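# Put phone on comic book and laptop on stand

## Task

Set the phone lying flat so all of it rests on the comic book, and place the laptop, shut, on the laptop stand with its top face upward and one of its long edges resting against the stand's lips; when finished, neither arm may be in contact with the phone or the laptop.

## Robot and tools

Robot: two arms, left_arm and right_arm, each ending in a parallel gripper. The fingers point along the gripper's own +z axis and open and close along its y axis. end_effector_position is the spot between the finger pads, roughly 1 cm short of the tips. The arm names do not match the image sides.

Frame: every reported pose, velocity and target uses the scene frame. Its origin is at table-top height, halfway between the two nominal arm bases; +x points out over the table, +z points up, and left_arm sits toward +y. Real bases are offset from nominal; only a BASES line gives their calibrated spots. Reported hand position and orientation can be wrong by a few centimetres, worse at long reach. Offsets run along scene axes, and rotations pivot about the Hand target's position.

A row (shared by execute_actions and move) is 14 plain numbers, each in [-1, 1], always covering both arms even if one stays still: dx, dy, dz, rx, ry, rz, opening for left_arm, then those seven for right_arm. dx..rz are offsets, not poses: they are measured from that arm's Hand target as it stood when the action or move began. 1.0 equals 0.6 m for dx/dy/dz and 180 degrees for rotation; rx, ry, rz form a single rotation vector. A translation longer than 1.0 overall may be scaled down along its direction. Opening is absolute, not an offset: +1 is fully open (0.094 m), -1 closed. A 0 in the opening slot is a real command, so resend the current opening to leave a gripper unchanged.

execute_actions(actions, cameras): actions is a list of up to 15 actions; each action is a table of up to 15 rows, one row per control step of 1/30 s. A short table keeps its final row for the remainder of the 15 steps. All rows in an action count from the start pose of that action, not from the row before, and a repeated offset in a new action moves further. An empty actions list just returns state and images. cameras picks images: omitted, null or ["all"] gives all; [] none; an unknown name invalidates the call. Cameras: cam_head_left and cam_head_right, both 896x504.

move(target, speed, blend, opening_speed, blocking, cameras): drives each gripper on a straight line toward target, one row or a list of up to 15 rows, every row an offset from the same starting Hand targets. speed is path top speed in m/s, 0.002 to 4.3, default 0.25 (turning up to twice that in rad/s); one value or one per target. blend (m) rounds corners between listed targets. opening_speed (per second on the -1..+1 scale, at least 0.2) ramps the fingers; use something near 0.2 on fragile items. blocking=false returns after about 0.5 s while the move continues. Paths do not avoid obstacles or the other arm, grippers lag and overshoot more at speed, and the whole move is capped at 10 s. Avoid paths passing near an arm's own base; circle round it. The result adds a move: line giving the ending (done, off_target, moving, held, fault) and limits (paced = pose clipped, held = steps withheld). done means within 10 mm and 2 degrees; neither done nor off_target tells you about contact.

wait(seconds 0 to 10): lets time pass, arms holding their last command; a running move keeps going. stop(): brakes a running move, needing room to slow. zoom_image(camera, region [x0, y0, x1, y1] in pixels, at most 504 by 504, origin top-left): a closer look at the latest image from cam_head_left or cam_head_right. finished_scene(scene): closes the current scene (give its number) and cannot be undone; only call it once the goal holds steadily.

Reading results: Hand target is the last commanded pose after clipping, and the next offsets start from it. Grippers often stop a centimetre or so short because of friction and weight; that is not contact. Resend the missing distance as an offset. Orientation commands are clipped to within 40 degrees of the measured orientation each step. grip_measured is the finger opening on the command scale, reading slightly wide when empty and a bit narrower than the part when squeezing; it does not reveal first contact. To release, command well above grip_measured. grip_effort_nm is gripper motor effort (negative closes) and is not pad force. Joint torques include the arm's weight, have per-arm offsets and noise, and torques 3 and 4 wrap at ±28 N m. Joint velocities reading within noise means the arm is still.

Cautions: an arm blocked by an object keeps pushing until commanded back past its gripper; sending six zeros re-commands the Hand target. Faster moves and targets deeper beyond contact strike harder. Avoid drops, releasing moving objects, slams and hard pushes, and never let an item fall from or be left off the table. Never press the arms together or close a gripper on the other arm's fingers. Holding loads, stretched arms or unreachable targets heat motors; a MOTOR HOT line warns near 85 °C, and at 100 °C that arm goes limp and faults for 30 to 60 s or more. Loose objects may occasionally be nudged by outside disturbances, so check before finishing.

Each tool is called after "Emit:" as name(argument=value, ...), one argument or row to a line, values as JSON.

## Session

Emit:
execute_actions(
  actions=[],
)

Scene clock: 0.00 s.
left_arm: end_effector_position=(+0.4917, +0.7724, +0.2723) grip_measured=+1.000 grip_effort_nm=n/a end_effector_quat_wxyz=(+0.538, +0.343, +0.763, +0.102) | right_arm: end_effector_position=(+0.0817, -0.5453, +0.1551) grip_measured=+1.000 grip_effort_nm=n/a end_effector_quat_wxyz=(-0.018, +0.931, +0.365, +0.017)
Joint positions: left_arm=[1.045 1.959 1.826 -0.901 1.086 1.589 0.094] | right_arm=[-1.159 1.068 0.818 -1.355 -0.035 1.239 0.094]
Joint velocities: within noise
Joint torques (N m): no reading
Motor temperatures (°C): left_arm=[23 25 27 24 28 25 28] | right_arm=[27 30 27 25 24 24 25]
Heat: left arm: hottest wrist yaw 28 °C; right arm: hottest shoulder 30 °C.
Hand target: left_arm +0.4939, +0.7763, +0.2941; +0.539, +0.352, +0.755, +0.121 | right_arm +0.0850, -0.5527, +0.1634; -0.006, +0.931, +0.366, +0.017
Tool commands: left_gripper/opening=+1.0 right_gripper/opening=+1.0

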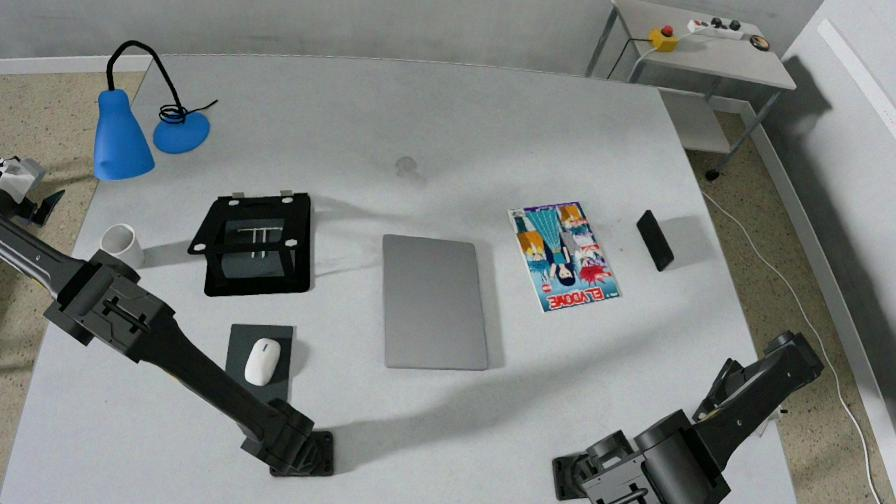

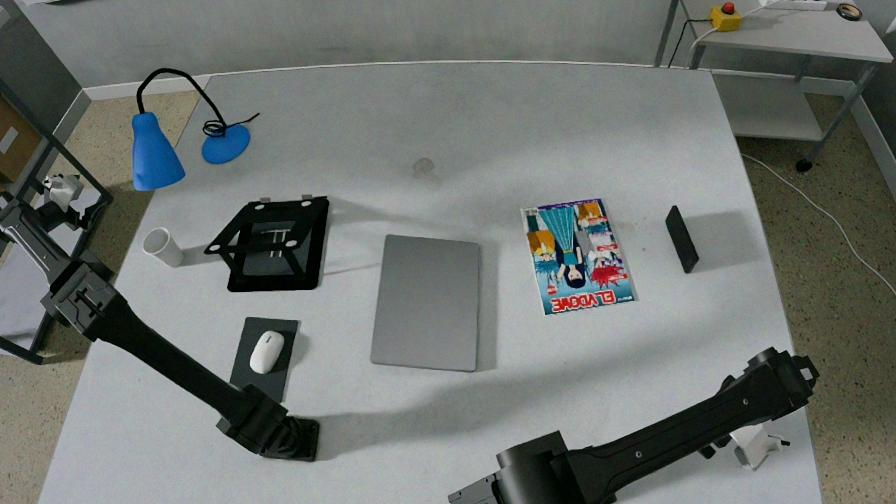

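Emit:
zoom_image(
  camera="cam_head_left",
  region=[180, 180, 340, 310],
)

Emit:
zoom_image(
  camera="cam_head_right",
  region=[190, 180, 350, 310],
)

Emit:
zoom_image(
  camera="cam_head_left",
  region=[360, 220, 520, 380],
)

Emit:
zoom_image(
  camera="cam_head_right",
  region=[360, 220, 520, 380],
)

Emit:
zoom_image(
  camera="cam_head_left",
  region=[500, 180, 720, 320],
)

Emit:
zoom_image(
  camera="cam_head_right",
  region=[510, 180, 730, 320],
)

Scaled by 3.150.

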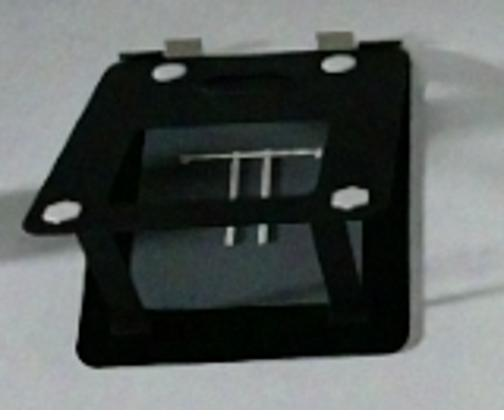

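Scaled by 3.150.

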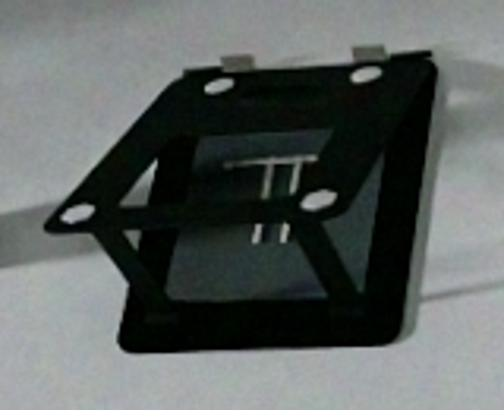

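Scaled by 3.150.

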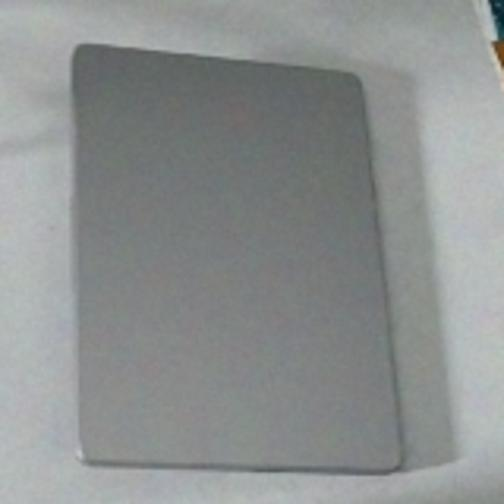

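Scaled by 3.150.

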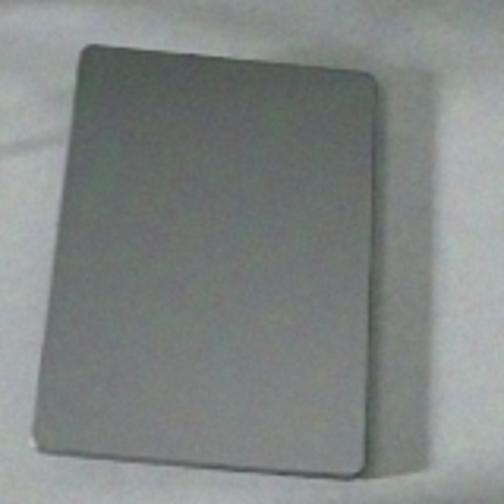

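Scaled by 2.291.

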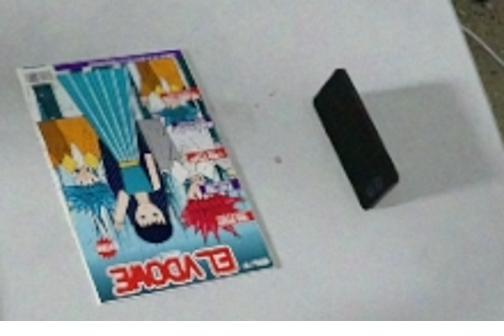

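Scaled by 2.291.

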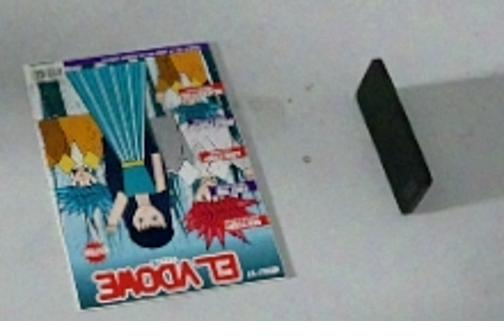

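Emit:
zoom_image(
  camera="cam_head_right",
  region=[440, 340, 510, 380],
)

Emit:
zoom_image(
  camera="cam_head_left",
  region=[370, 340, 440, 380],
)

Emit:
zoom_image(
  camera="cam_head_right",
  region=[356, 340, 426, 380],
)

Scaled by 7.200.

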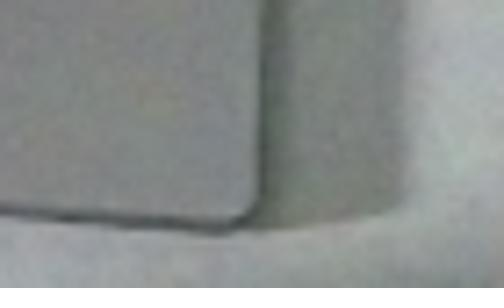

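Scaled by 7.200.

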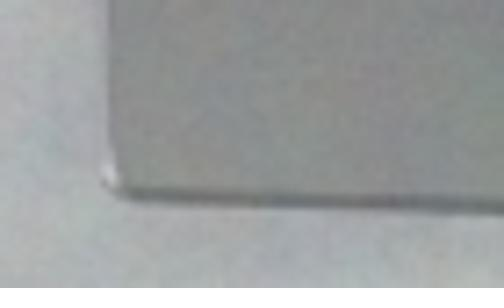

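Scaled by 7.200.

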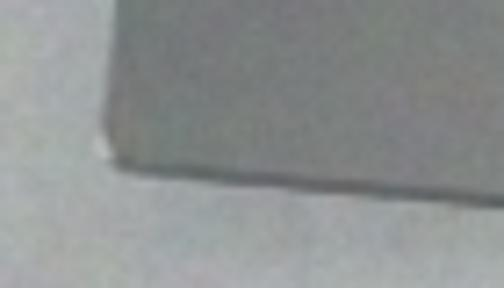

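Emit:
move(
  target=[-0.24,-0.95,0.01,0.203,0.321,-0.196,1,0.358,0.417,0.062,0,0,0,1],
  speed=0.4,
)

Scene clock: 54.03 s.
left_arm: end_effector_position=(+0.3453, +0.2101, +0.2915) grip_measured=+1.000 grip_effort_nm=0.017 end_effector_quat_wxyz=(-0.003, +0.706, +0.708, -0.005) | right_arm: end_effector_position=(+0.2785, -0.3048, +0.1838) grip_measured=+1.000 grip_effort_nm=-0.007 end_effector_quat_wxyz=(-0.081, +0.878, +0.471, +0.032)
Joint positions: left_arm=[-0.128 1.175 1.256 -1.664 0.004 1.469 0.094] | right_arm=[-0.085 1.181 0.971 -1.395 -0.171 2.075 0.094]
Joint velocities: within noise
Joint torques (N m): left_arm=[-2.14 -8.41 13.03 -0.25 -0.08 -0.07] | right_arm=[1.26 -7.41 12.41 -0.03 0.05 0.23]
Motor temperatures (°C): left_arm=[23 29 32 24 28 24 27] | right_arm=[27 31 35 25 24 24 25]
Heat: left arm: hottest elbow 32 °C; right arm: hottest elbow 35 °C.
Hand target: left_arm +0.3499, +0.2063, +0.3002; +0.000, +0.707, +0.707, -0.001 | right_arm +0.2998, -0.3025, +0.2008; -0.006, +0.931, +0.366, +0.017
Off the commanded pose: left_arm 0.011 m, 1 deg | right_arm 0.027 m, 16 deg.
joint sent to its limit (right arm) — joint 6 (wrist roll), upper limit. The joint targets are off in orientation, not in position.
move: off_target (left_arm, right_arm)

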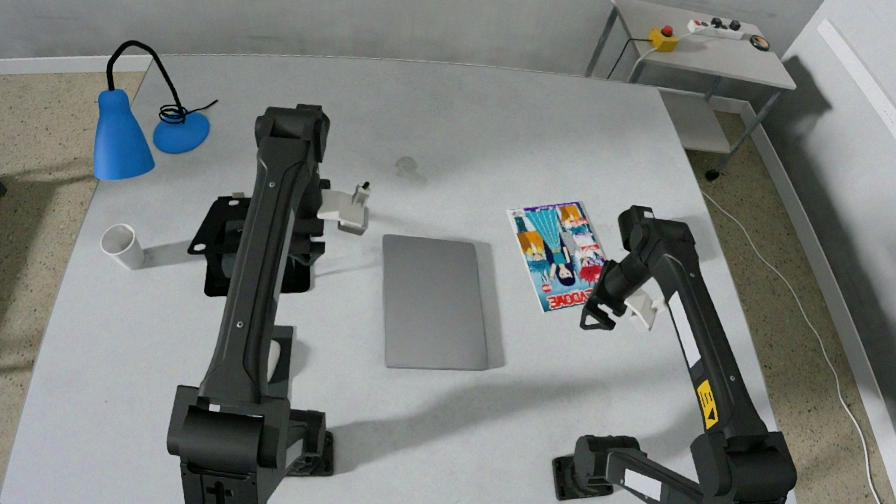

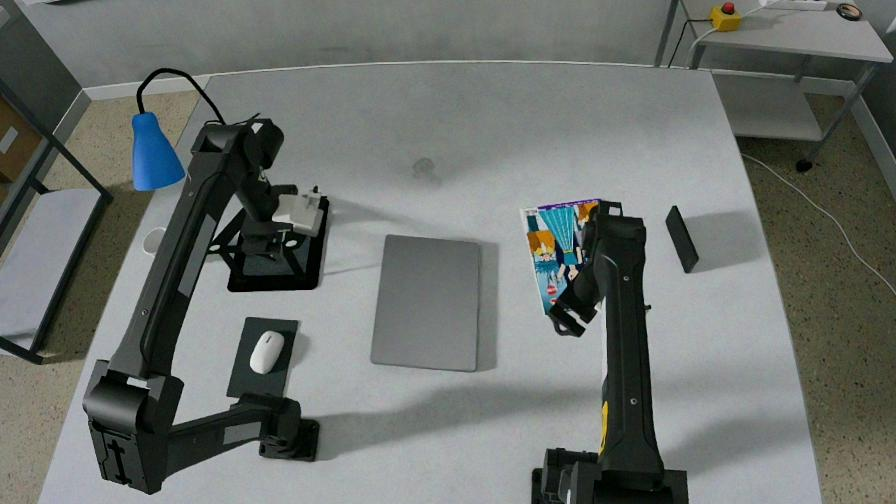

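Emit:
move(
  target=[-0.1,0.2,0,0,0,0,1,0.083,-0.245,-0.14,0,0,0.817,1],
  speed=0.4,
)

Scene clock: 81.27 s.
left_arm: end_effector_position=(+0.2983, +0.3240, +0.2996) grip_measured=+1.000 grip_effort_nm=0.017 end_effector_quat_wxyz=(+0.010, +0.710, +0.704, +0.016) | right_arm: end_effector_position=(+0.3255, -0.4362, +0.1059) grip_measured=+1.000 grip_effort_nm=-0.022 end_effector_quat_wxyz=(-0.040, -0.089, +0.995, +0.007)
Joint positions: left_arm=[0.27 1.049 1.187 -1.67 0.003 1.876 0.094] | right_arm=[-0.339 1.467 1.025 -1.207 0.02 -0.512 0.094]
Joint velocities: within noise
Joint torques (N m): left_arm=[-0.38 -8.12 9.43 -0.06 -0.06 0.09] | right_arm=[-0.44 -11.34 11.71 0.34 -0.05 0.06]
Motor temperatures (°C): left_arm=[23 27 35 24 27 24 27] | right_arm=[27 30 37 25 24 23 25]
Heat: left arm: hottest elbow 35 °C; right arm: hottest elbow 37 °C.
Hand target: left_arm +0.2899, +0.3262, +0.3002; +0.000, +0.708, +0.707, -0.001 | right_arm +0.3495, -0.4495, +0.1167; -0.019, -0.087, +0.996, -0.001
Off the commanded pose: left_arm 0.009 m, 2 deg | right_arm 0.030 m, 3 deg.
joint sent to its limit (left arm) — joint 4 (wrist pitch), lower limit. The joint targets still meet the commanded pose.
move: off_target (right_arm)

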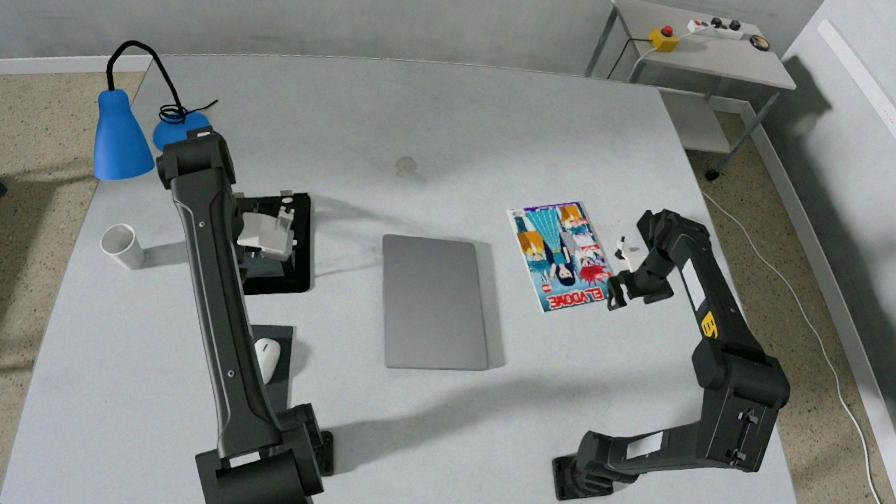

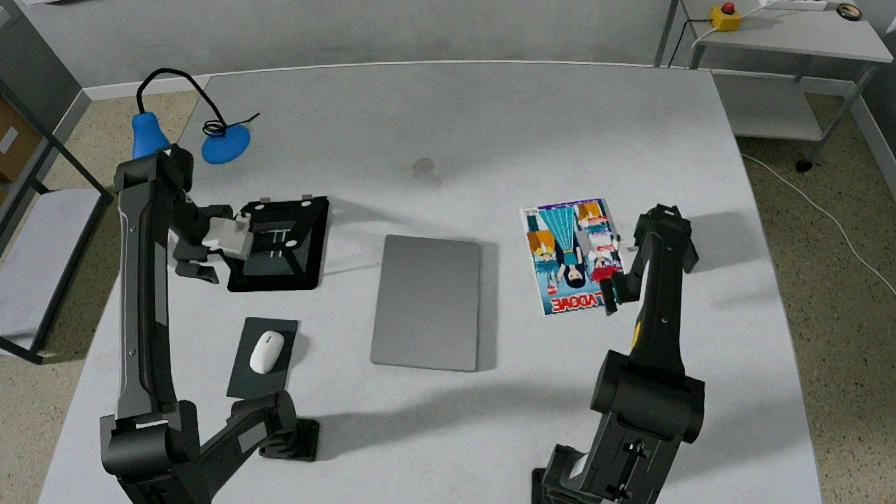

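Emit:
move(
  target=[
    [0,0,0,0,0,0,1,0.05,-0.02,0.10,0,0,0,1],
    [0,0,0,0,0,0,1,0.342,-0.15,0.1,0,0,0,1],
  ],
  speed=0.4,
  blend=[0.05,0],
)

Emit:
zoom_image(
  camera="cam_head_left",
  region=[580, 140, 740, 300],
)

Emit:
zoom_image(
  camera="cam_head_right",
  region=[600, 140, 760, 300],
)

Scene clock: 90.40 s.
left_arm: end_effector_position=(+0.2983, +0.3240, +0.2996) grip_measured=+1.000 grip_effort_nm=0.017 end_effector_quat_wxyz=(+0.010, +0.710, +0.704, +0.016) | right_arm: end_effector_position=(+0.5422, -0.5280, +0.1724) grip_measured=+1.000 grip_effort_nm=-0.022 end_effector_quat_wxyz=(-0.027, -0.089, +0.996, +0.002)
Joint positions: left_arm=[0.27 1.049 1.187 -1.67 0.003 1.876 0.094] | right_arm=[-0.365 2.006 1.934 -1.55 0.02 -0.536 0.094]
Joint velocities: within noise
Joint torques (N m): left_arm=[-0.5 -7.88 9.5 0.08 0 0.11] | right_arm=[-0.38 -21.6 12.64 -0.35 -0.04 0.08]
Motor temperatures (°C): left_arm=[23 27 34 24 27 24 27] | right_arm=[27 31 39 25 24 23 25]
Heat: left arm: hottest elbow 34 °C; right arm: hottest elbow 39 °C.
Hand target: left_arm +0.2899, +0.3262, +0.3002; +0.000, +0.707, +0.707, -0.001 | right_arm +0.5547, -0.5396, +0.1768; -0.019, -0.087, +0.996, -0.001
Off the commanded pose: left_arm 0.009 m, 2 deg | right_arm 0.018 m, 1 deg.
joint sent to its limit (left arm) — joint 4 (wrist pitch), lower limit. The joint targets still meet the commanded pose.
move: off_target (right_arm); blend cut to 0.0342 m at target 1

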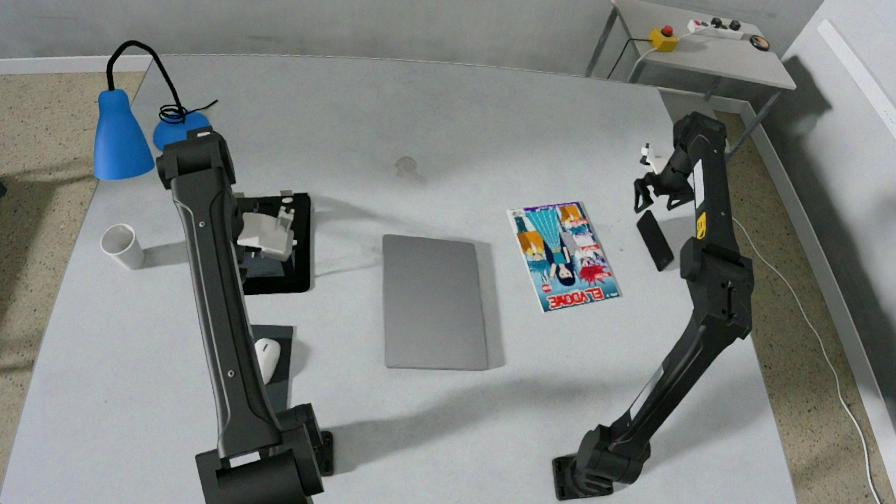

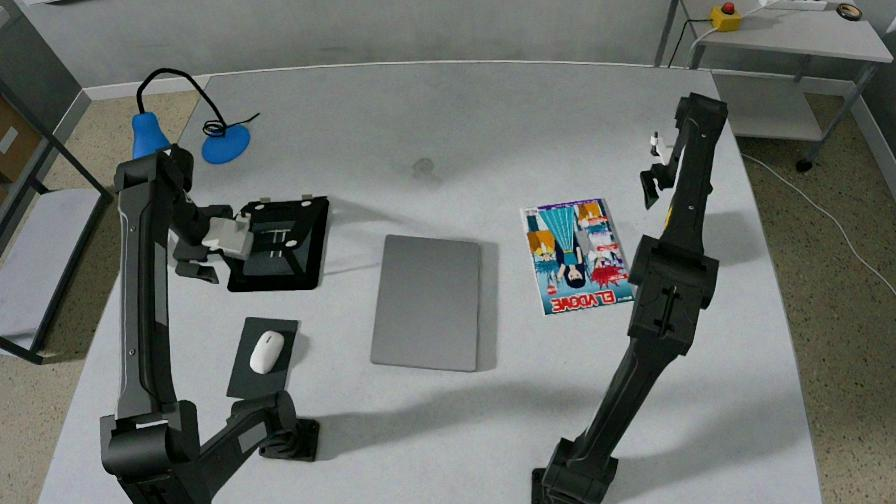

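Scaled by 3.150.

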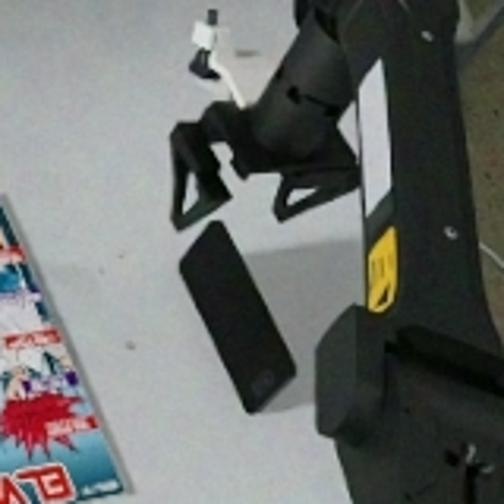

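Scaled by 3.150.

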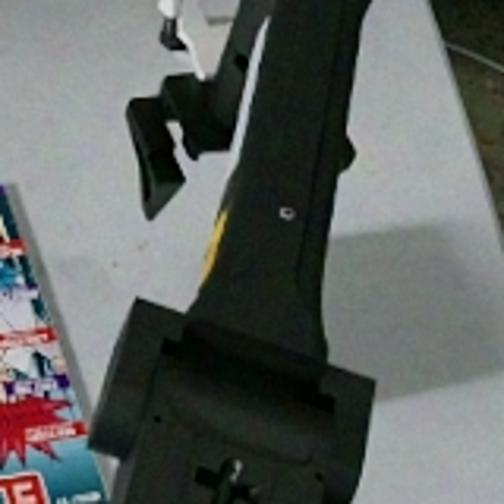

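Emit:
move(
  target=[0,0,0,0,0,0,1,-0.035,-0.083,-0.1,0,0,0,1],
  speed=0.3,
  cameras=["cam_head_left"],
)

Emit:
zoom_image(
  camera="cam_head_left",
  region=[600, 160, 720, 280],
)

Scene clock: 100.07 s.
left_arm: end_effector_position=(+0.2983, +0.3240, +0.2996) grip_measured=+1.000 grip_effort_nm=0.017 end_effector_quat_wxyz=(+0.010, +0.710, +0.704, +0.016) | right_arm: end_effector_position=(+0.5320, -0.5905, +0.1345) grip_measured=+1.000 grip_effort_nm=-0.022 end_effector_quat_wxyz=(-0.010, -0.081, +0.997, -0.006)
Joint positions: left_arm=[0.27 1.049 1.187 -1.67 0.003 1.876 0.094] | right_arm=[-0.464 2.036 1.883 -1.428 0.02 -0.621 0.094]
Joint velocities: within noise
Joint torques (N m): left_arm=[-0.21 -7.59 9.51 0.03 -0.04 0.07] | right_arm=[0.67 -22.65 7.41 0.49 0.04 0.11]
Motor temperatures (°C): left_arm=[23 27 33 24 27 24 27] | right_arm=[27 32 41 25 24 23 25]
Heat: left arm: hottest elbow 33 °C; right arm: hottest elbow 41 °C.
Hand target: left_arm +0.2899, +0.3262, +0.3002; +0.000, +0.707, +0.707, -0.001 | right_arm +0.5336, -0.5894, +0.1167; -0.019, -0.087, +0.996, -0.001
Off the commanded pose: left_arm 0.009 m, 2 deg | right_arm 0.018 m, 1 deg.
joint sent to its limit (left arm) — joint 4 (wrist pitch), lower limit. The joint targets still meet the commanded pose.
move: off_target (right_arm)
Images, in order (width x height): cam_head_left 896x504.

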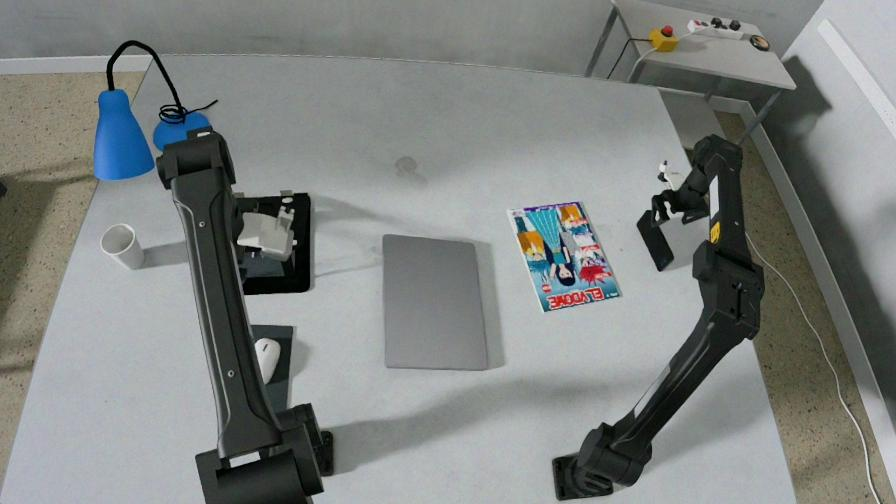

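Scaled by 4.200.

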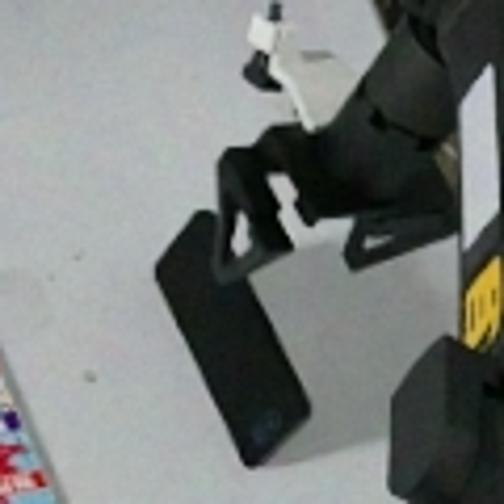

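Emit:
move(
  target=[0,0,0,0,0,0,1,0,0,-0.11,0,0,0,1],
  speed=0.2,
  cameras=["cam_head_left"],
)

Emit:
zoom_image(
  camera="cam_head_left",
  region=[600, 160, 720, 280],
)

Scene clock: 105.93 s.
left_arm: end_effector_position=(+0.2983, +0.3240, +0.2996) grip_measured=+1.000 grip_effort_nm=0.012 end_effector_quat_wxyz=(+0.010, +0.710, +0.704, +0.016) | right_arm: end_effector_position=(+0.5335, -0.5912, +0.0665) grip_measured=+1.000 grip_effort_nm=-0.022 end_effector_quat_wxyz=(-0.011, -0.082, +0.997, -0.005)
Joint positions: left_arm=[0.27 1.049 1.187 -1.67 0.003 1.876 0.094] | right_arm=[-0.464 2.087 1.784 -1.281 0.02 -0.622 0.094]
Joint velocities: within noise
Joint torques (N m): left_arm=[-0.21 -7.47 9.35 0.01 -0.08 0.02] | right_arm=[0.73 -22.36 7.68 0.47 0.04 0.09]
Motor temperatures (°C): left_arm=[23 27 32 24 27 24 27] | right_arm=[27 32 40 25 24 23 25]
Heat: left arm: hottest elbow 32 °C; right arm: hottest elbow 40 °C.
Hand target: left_arm +0.2899, +0.3262, +0.3002; +0.000, +0.707, +0.707, -0.001 | right_arm +0.5337, -0.5894, +0.0507; -0.019, -0.087, +0.996, -0.001
Off the commanded pose: left_arm 0.009 m, 2 deg | right_arm 0.016 m, 1 deg.
joint sent to its limit (left arm) — joint 4 (wrist pitch), lower limit. The joint targets still meet the commanded pose.
move: off_target (right_arm)
Images, in order (width x height): cam_head_left 896x504.

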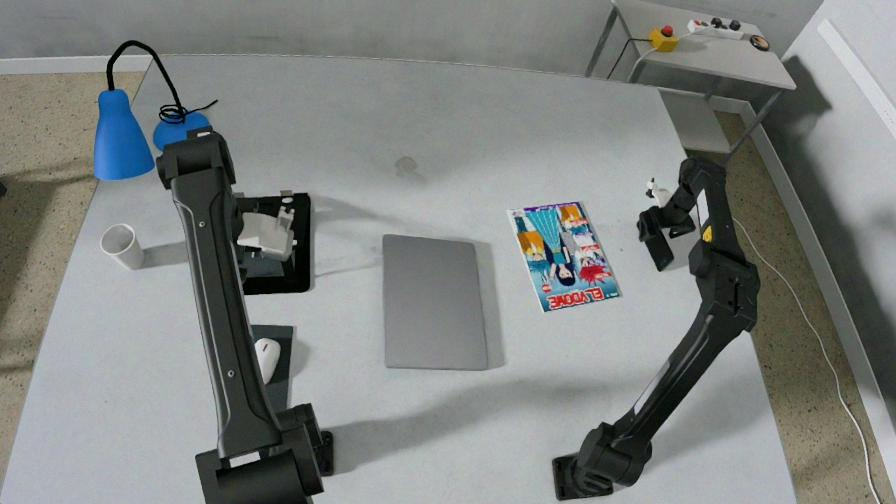

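Scaled by 4.200.

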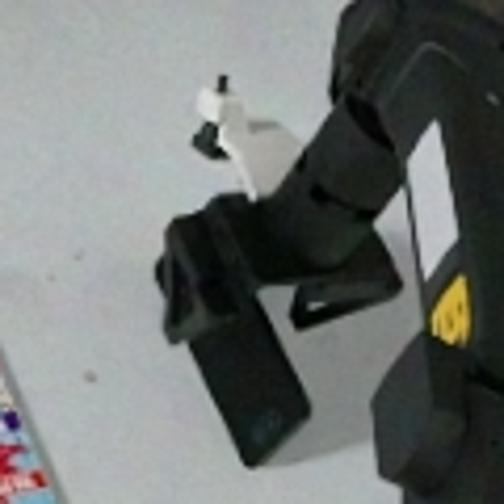

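Emit:
move(
  target=[0,0,0,0,0,0,1,0,0,0,0,0,0,-0.95],
  opening_speed=0.9,
  cameras=["cam_head_left"],
)

Emit:
zoom_image(
  camera="cam_head_left",
  region=[600, 160, 720, 280],
)

Scene clock: 111.60 s.
left_arm: end_effector_position=(+0.2983, +0.3240, +0.2996) grip_measured=+1.000 grip_effort_nm=0.012 end_effector_quat_wxyz=(+0.010, +0.710, +0.704, +0.016) | right_arm: end_effector_position=(+0.5337, -0.5917, +0.0665) grip_measured=-0.841 grip_effort_nm=-1.018 end_effector_quat_wxyz=(-0.011, -0.082, +0.997, -0.006)
Joint positions: left_arm=[0.27 1.049 1.187 -1.67 0.003 1.876 0.094] | right_arm=[-0.464 2.087 1.784 -1.28 0.022 -0.623 0.007]
Joint velocities: within noise
Joint torques (N m): left_arm=[-0.38 -8.12 9.35 -0.06 -0.03 0.06] | right_arm=[0.67 -22.65 7.54 0.39 -0.04 0.1]
Motor temperatures (°C): left_arm=[23 26 32 24 27 24 27] | right_arm=[27 34 39 25 24 23 25]
Heat: left arm: hottest elbow 32 °C; right arm: hottest elbow 39 °C.
Hand target: left_arm +0.2899, +0.3262, +0.3002; +0.000, +0.707, +0.707, -0.001 | right_arm +0.5337, -0.5893, +0.0507; -0.019, -0.087, +0.996, -0.001
Off the commanded pose: left_arm 0.009 m, 2 deg | right_arm 0.016 m, 1 deg.
joint sent to its limit (left arm) — joint 4 (wrist pitch), lower limit. The joint targets still meet the commanded pose.
move: off_target (right_arm)
Images, in order (width x height): cam_head_left 896x504.

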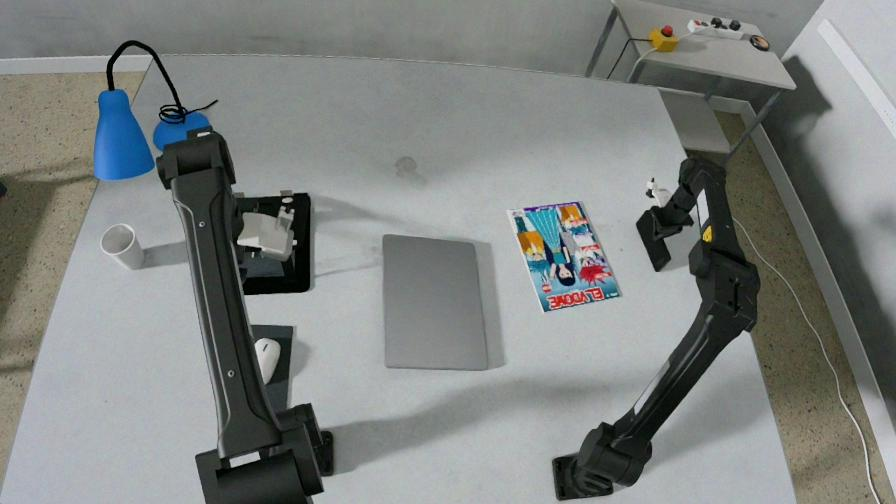

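Scaled by 4.200.

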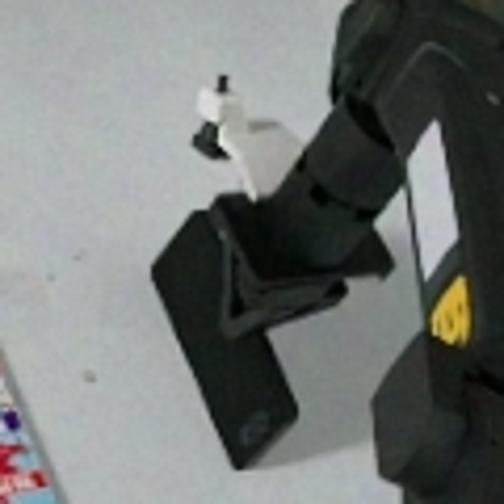

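Emit:
move(
  target=[
    [0,0,0,0,0,0,1,0,0,0.23,0,0,0,-0.95],
    [0,0,0,0,0,0,1,-0.073,0.382,0.2,0.356,0.063,0,-0.95],
  ],
  speed=0.35,
  blend=[0.05,0],
)

Emit:
zoom_image(
  camera="cam_head_left",
  region=[480, 160, 680, 360],
)

Emit:
zoom_image(
  camera="cam_head_right",
  region=[480, 160, 680, 360],
)

Scene clock: 122.83 s.
left_arm: end_effector_position=(+0.2983, +0.3240, +0.2996) grip_measured=+1.000 grip_effort_nm=0.017 end_effector_quat_wxyz=(+0.010, +0.710, +0.704, +0.016) | right_arm: end_effector_position=(+0.4941, -0.3661, +0.1531) grip_measured=-0.842 grip_effort_nm=-1.038 end_effector_quat_wxyz=(+0.028, -0.021, +0.878, +0.478)
Joint positions: left_arm=[0.27 1.049 1.187 -1.67 0.003 1.876 0.094] | right_arm=[-0.375 1.976 1.602 -1.668 -0.917 -0.652 0.007]
Joint velocities: within noise
Joint torques (N m): left_arm=[-0.67 -8.29 9.57 -0.08 0.03 0.08] | right_arm=[0.85 -24.64 6.46 -1.02 -0.71 0.03]
Motor temperatures (°C): left_arm=[23 26 32 24 27 24 27] | right_arm=[27 35 38 25 24 23 26]
Heat: left arm: hottest elbow 32 °C; right arm: hottest elbow 38 °C.
Hand target: left_arm +0.2899, +0.3262, +0.3002; +0.000, +0.707, +0.707, -0.001 | right_arm +0.4899, -0.3603, +0.1707; -0.063, -0.083, +0.839, +0.535
Off the commanded pose: left_arm 0.009 m, 2 deg | right_arm 0.019 m, 15 deg.
joint sent to its limit (left arm) — joint 4 (wrist pitch), lower limit. The joint targets still meet the commanded pose.
joint sent to its limit (right arm) — joint 4 (wrist pitch), lower limit. The joint targets are off in orientation, not in position.
move: off_target (right_arm)

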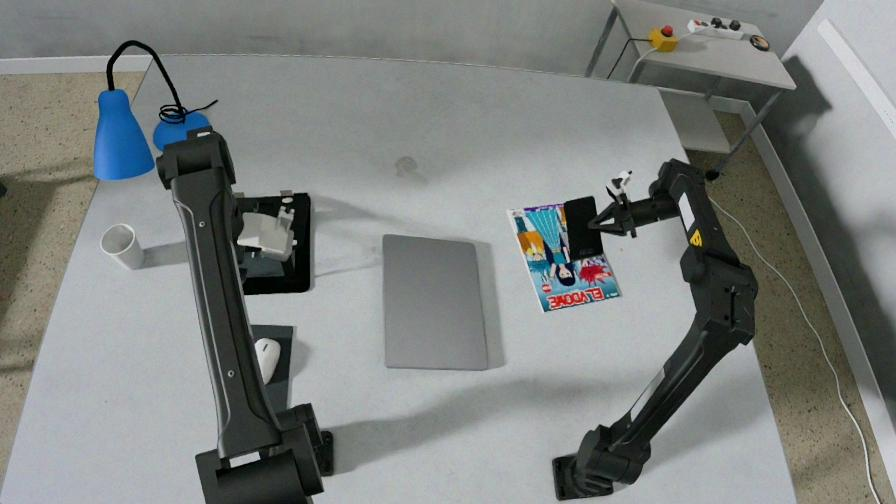

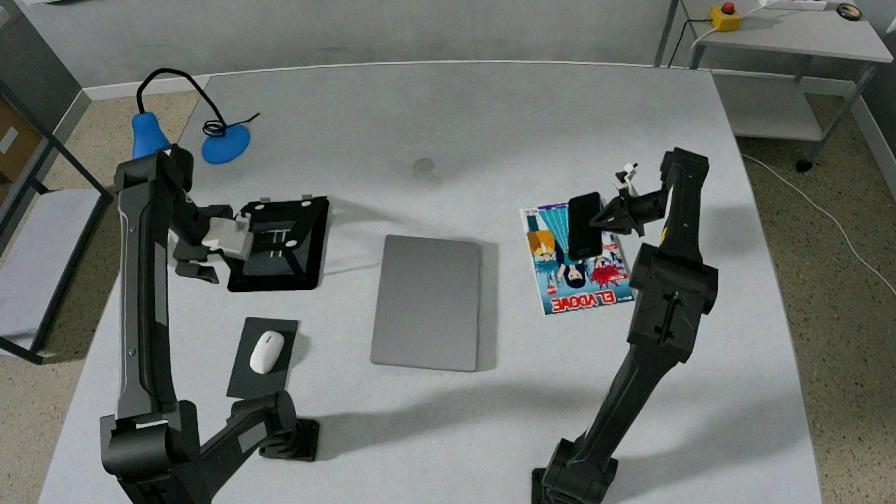

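Scaled by 2.520.

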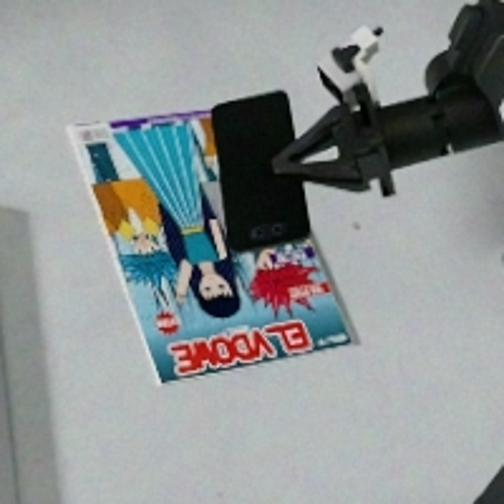

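Scaled by 2.520.

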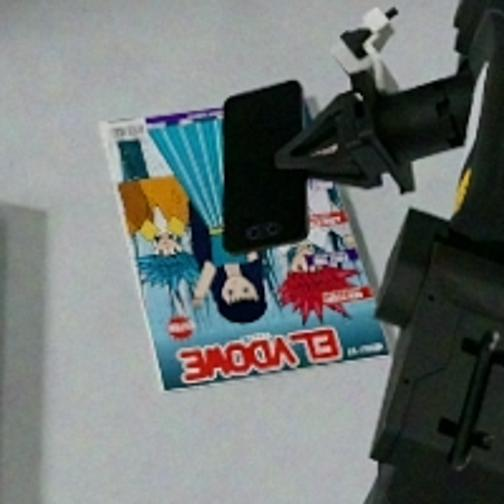

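Emit:
move(
  target=[0,0,0,0,0,0,1,-0.02,0.02,-0.133,0.02,0,0,-0.95],
  speed=0.25,
)

Emit:
zoom_image(
  camera="cam_head_left",
  region=[480, 160, 680, 360],
)

Emit:
zoom_image(
  camera="cam_head_right",
  region=[480, 160, 680, 360],
)

Scene clock: 131.87 s.
left_arm: end_effector_position=(+0.2983, +0.3240, +0.2996) grip_measured=+1.000 grip_effort_nm=0.017 end_effector_quat_wxyz=(+0.010, +0.710, +0.704, +0.016) | right_arm: end_effector_position=(+0.4787, -0.3553, +0.0904) grip_measured=-0.842 grip_effort_nm=-1.043 end_effector_quat_wxyz=(+0.006, -0.047, +0.857, +0.513)
Joint positions: left_arm=[0.27 1.049 1.187 -1.67 0.003 1.876 0.094] | right_arm=[-0.371 2.083 1.544 -1.668 -0.941 -0.805 0.007]
Joint velocities: within noise
Joint torques (N m): left_arm=[-0.32 -8.23 9.42 -0.31 -0.03 0.05] | right_arm=[1.26 -21.42 6.46 -1.24 -0.56 0.03]
Motor temperatures (°C): left_arm=[23 26 32 24 27 24 27] | right_arm=[27 35 37 25 24 23 26]
Heat: left arm: hottest elbow 32 °C; right arm: hottest elbow 37 °C.
Hand target: left_arm +0.2899, +0.3262, +0.3002; +0.000, +0.707, +0.707, -0.001 | right_arm +0.4779, -0.3482, +0.0909; -0.061, -0.085, +0.821, +0.561
Off the commanded pose: left_arm 0.009 m, 2 deg | right_arm 0.007 m, 11 deg.
joint sent to its limit (left arm) — joint 4 (wrist pitch), lower limit. The joint targets still meet the commanded pose.
joint sent to its limit (right arm) — joint 4 (wrist pitch), lower limit. The joint targets are off in orientation, not in position.
move: off_target (right_arm)

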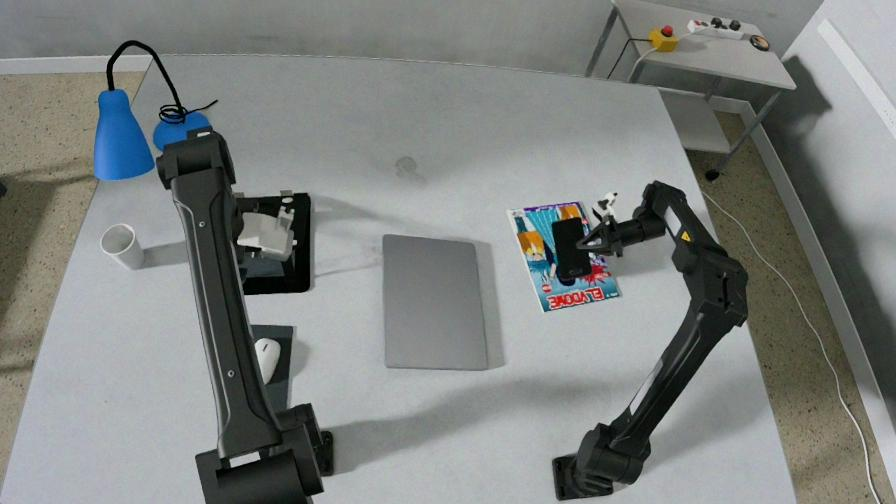

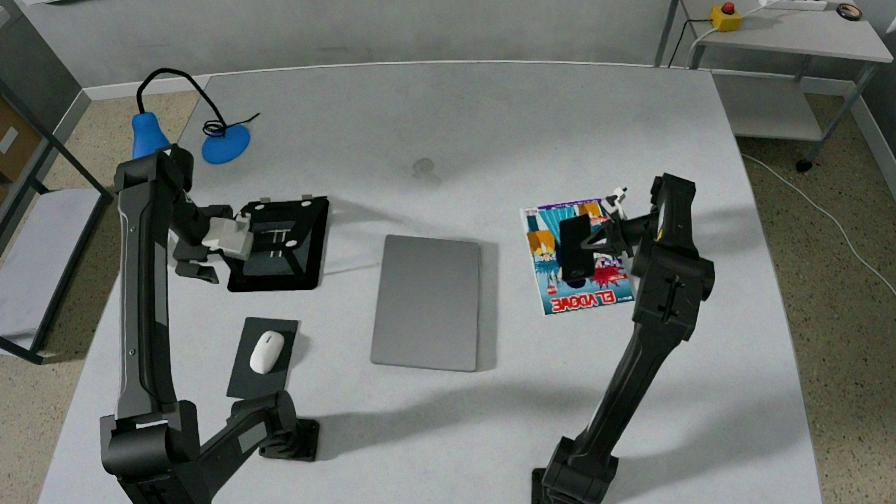

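Scaled by 2.520.

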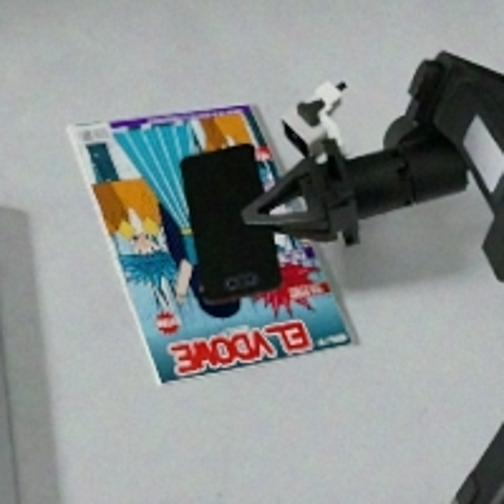

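Scaled by 2.520.

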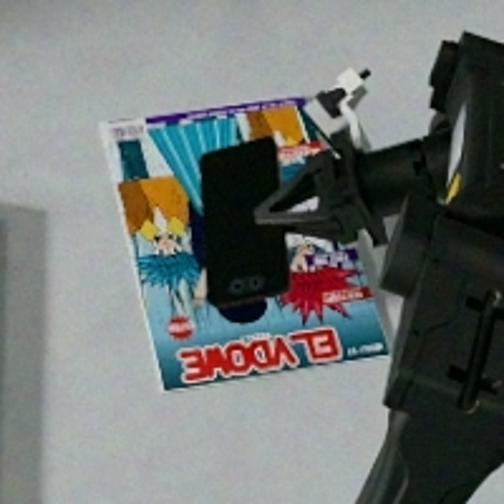

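Emit:
move(
  target=[0,0,0,0,0,0,1,0,0,-0.09,0.03,0,0,-0.95],
  speed=0.12,
)

Emit:
zoom_image(
  camera="cam_head_left",
  region=[480, 160, 680, 360],
)

Emit:
zoom_image(
  camera="cam_head_right",
  region=[480, 160, 680, 360],
)

Scene clock: 141.20 s.
left_arm: end_effector_position=(+0.2983, +0.3240, +0.2996) grip_measured=+1.000 grip_effort_nm=0.012 end_effector_quat_wxyz=(+0.010, +0.710, +0.704, +0.016) | right_arm: end_effector_position=(+0.4766, -0.3499, +0.0402) grip_measured=-0.842 grip_effort_nm=-1.038 end_effector_quat_wxyz=(+0.002, -0.056, +0.836, +0.545)
Joint positions: left_arm=[0.27 1.049 1.187 -1.67 0.003 1.876 0.094] | right_arm=[-0.37 2.2 1.544 -1.668 -0.982 -0.916 0.007]
Joint velocities: within noise
Joint torques (N m): left_arm=[-0.44 -8.29 9.29 -0.18 -0.03 0.06] | right_arm=[0.62 -21.13 6.27 -1.37 -0.59 0]
Motor temperatures (°C): left_arm=[23 26 31 24 27 24 27] | right_arm=[27 35 36 25 24 23 26]
Heat: left arm: hottest elbow 31 °C; right arm: hottest elbow 36 °C.
Hand target: left_arm +0.2899, +0.3262, +0.3002; +0.000, +0.707, +0.707, -0.001 | right_arm +0.4779, -0.3481, +0.0369; -0.057, -0.088, +0.794, +0.599
Off the commanded pose: left_arm 0.009 m, 2 deg | right_arm 0.004 m, 11 deg.
joint sent to its limit (left arm) — joint 4 (wrist pitch), lower limit. The joint targets still meet the commanded pose.
joint sent to its limit (right arm) — joint 4 (wrist pitch), lower limit. The joint targets are off in orientation, not in position.
move: off_target (right_arm)

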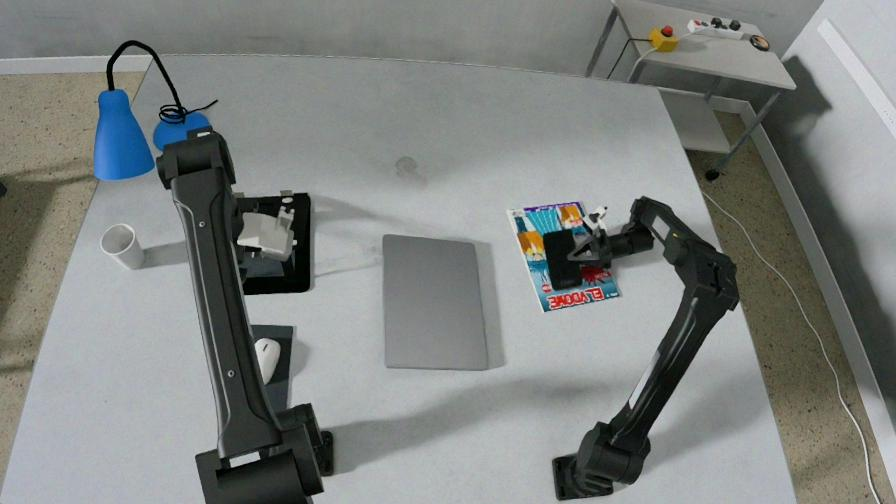

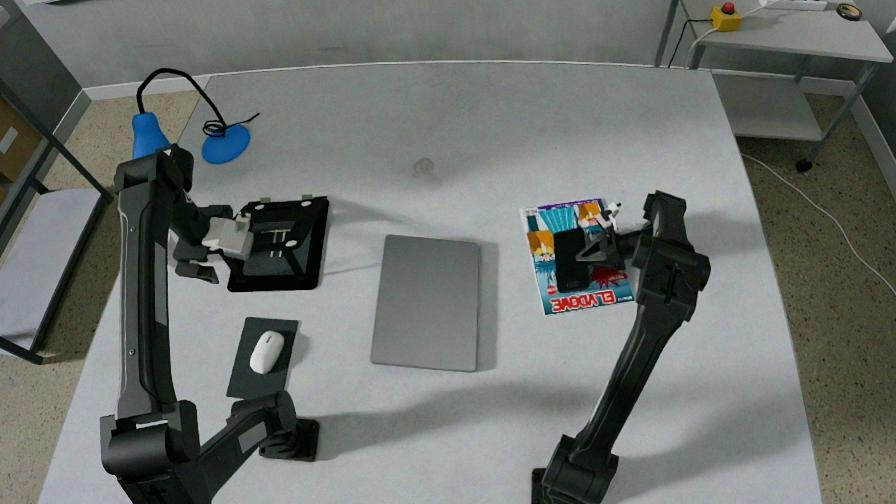

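Scaled by 2.520.

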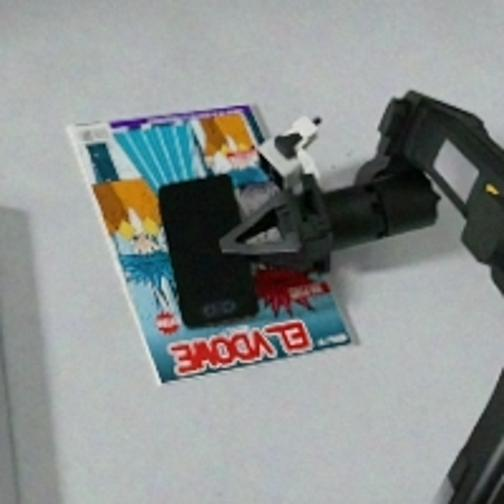

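Scaled by 2.520.

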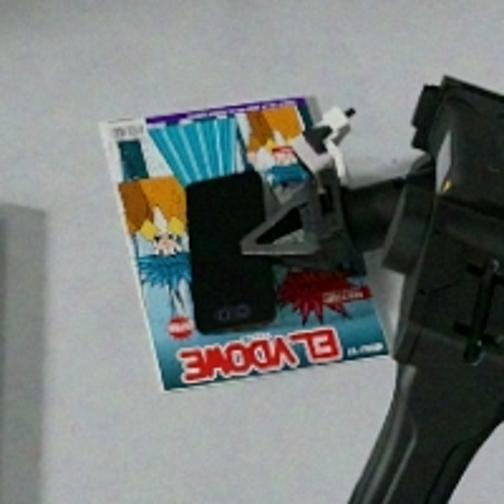

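Emit:
move(
  target=[0,0,0,0,0,0,1,0.02,-0.01,-0.017,0.02,0,0,-0.95],
  speed=0.1,
  cameras=["cam_head_left"],
)

Emit:
zoom_image(
  camera="cam_head_left",
  region=[480, 160, 680, 360],
)

Scene clock: 146.37 s.
left_arm: end_effector_position=(+0.2983, +0.3240, +0.2996) grip_measured=+1.000 grip_effort_nm=0.017 end_effector_quat_wxyz=(+0.010, +0.710, +0.704, +0.016) | right_arm: end_effector_position=(+0.4789, -0.3466, +0.0351) grip_measured=-0.842 grip_effort_nm=-1.043 end_effector_quat_wxyz=(+0.005, -0.041, +0.826, +0.562)
Joint positions: left_arm=[0.27 1.049 1.187 -1.67 0.003 1.876 0.094] | right_arm=[-0.37 2.223 1.544 -1.677 -1.025 -0.921 0.007]
Joint velocities: within noise
Joint torques (N m): left_arm=[-0.79 -8.06 9.32 -0.05 -0.03 0.12] | right_arm=[-0.03 -19.9 8.47 -1.09 -0.4 -0.08]
Motor temperatures (°C): left_arm=[23 26 31 24 27 24 27] | right_arm=[27 35 35 25 24 23 27]
Heat: left arm: hottest elbow 31 °C; right arm: hottest shoulder 35 °C.
Hand target: left_arm +0.2899, +0.3262, +0.3002; +0.000, +0.707, +0.707, -0.001 | right_arm +0.4899, -0.3541, +0.0267; -0.054, -0.090, +0.775, +0.624
Off the commanded pose: left_arm 0.009 m, 2 deg | right_arm 0.016 m, 13 deg.
joint sent to its limit (left arm) — joint 4 (wrist pitch), lower limit. The joint targets still meet the commanded pose.
joint sent to its limit (right arm) — joint 4 (wrist pitch), lower limit. The joint targets are off in orientation, not in position.
move: off_target (right_arm)
Images, in order (width x height): cam_head_left 896x504.

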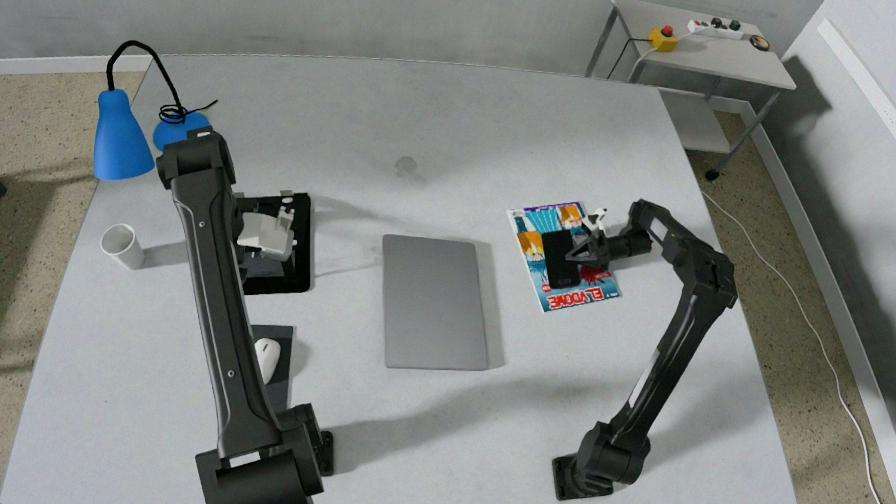

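Scaled by 2.520.

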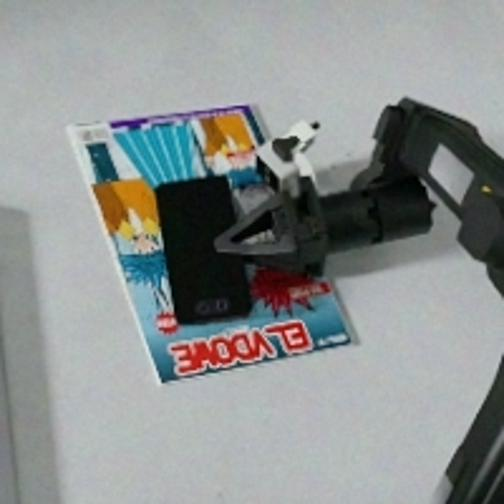

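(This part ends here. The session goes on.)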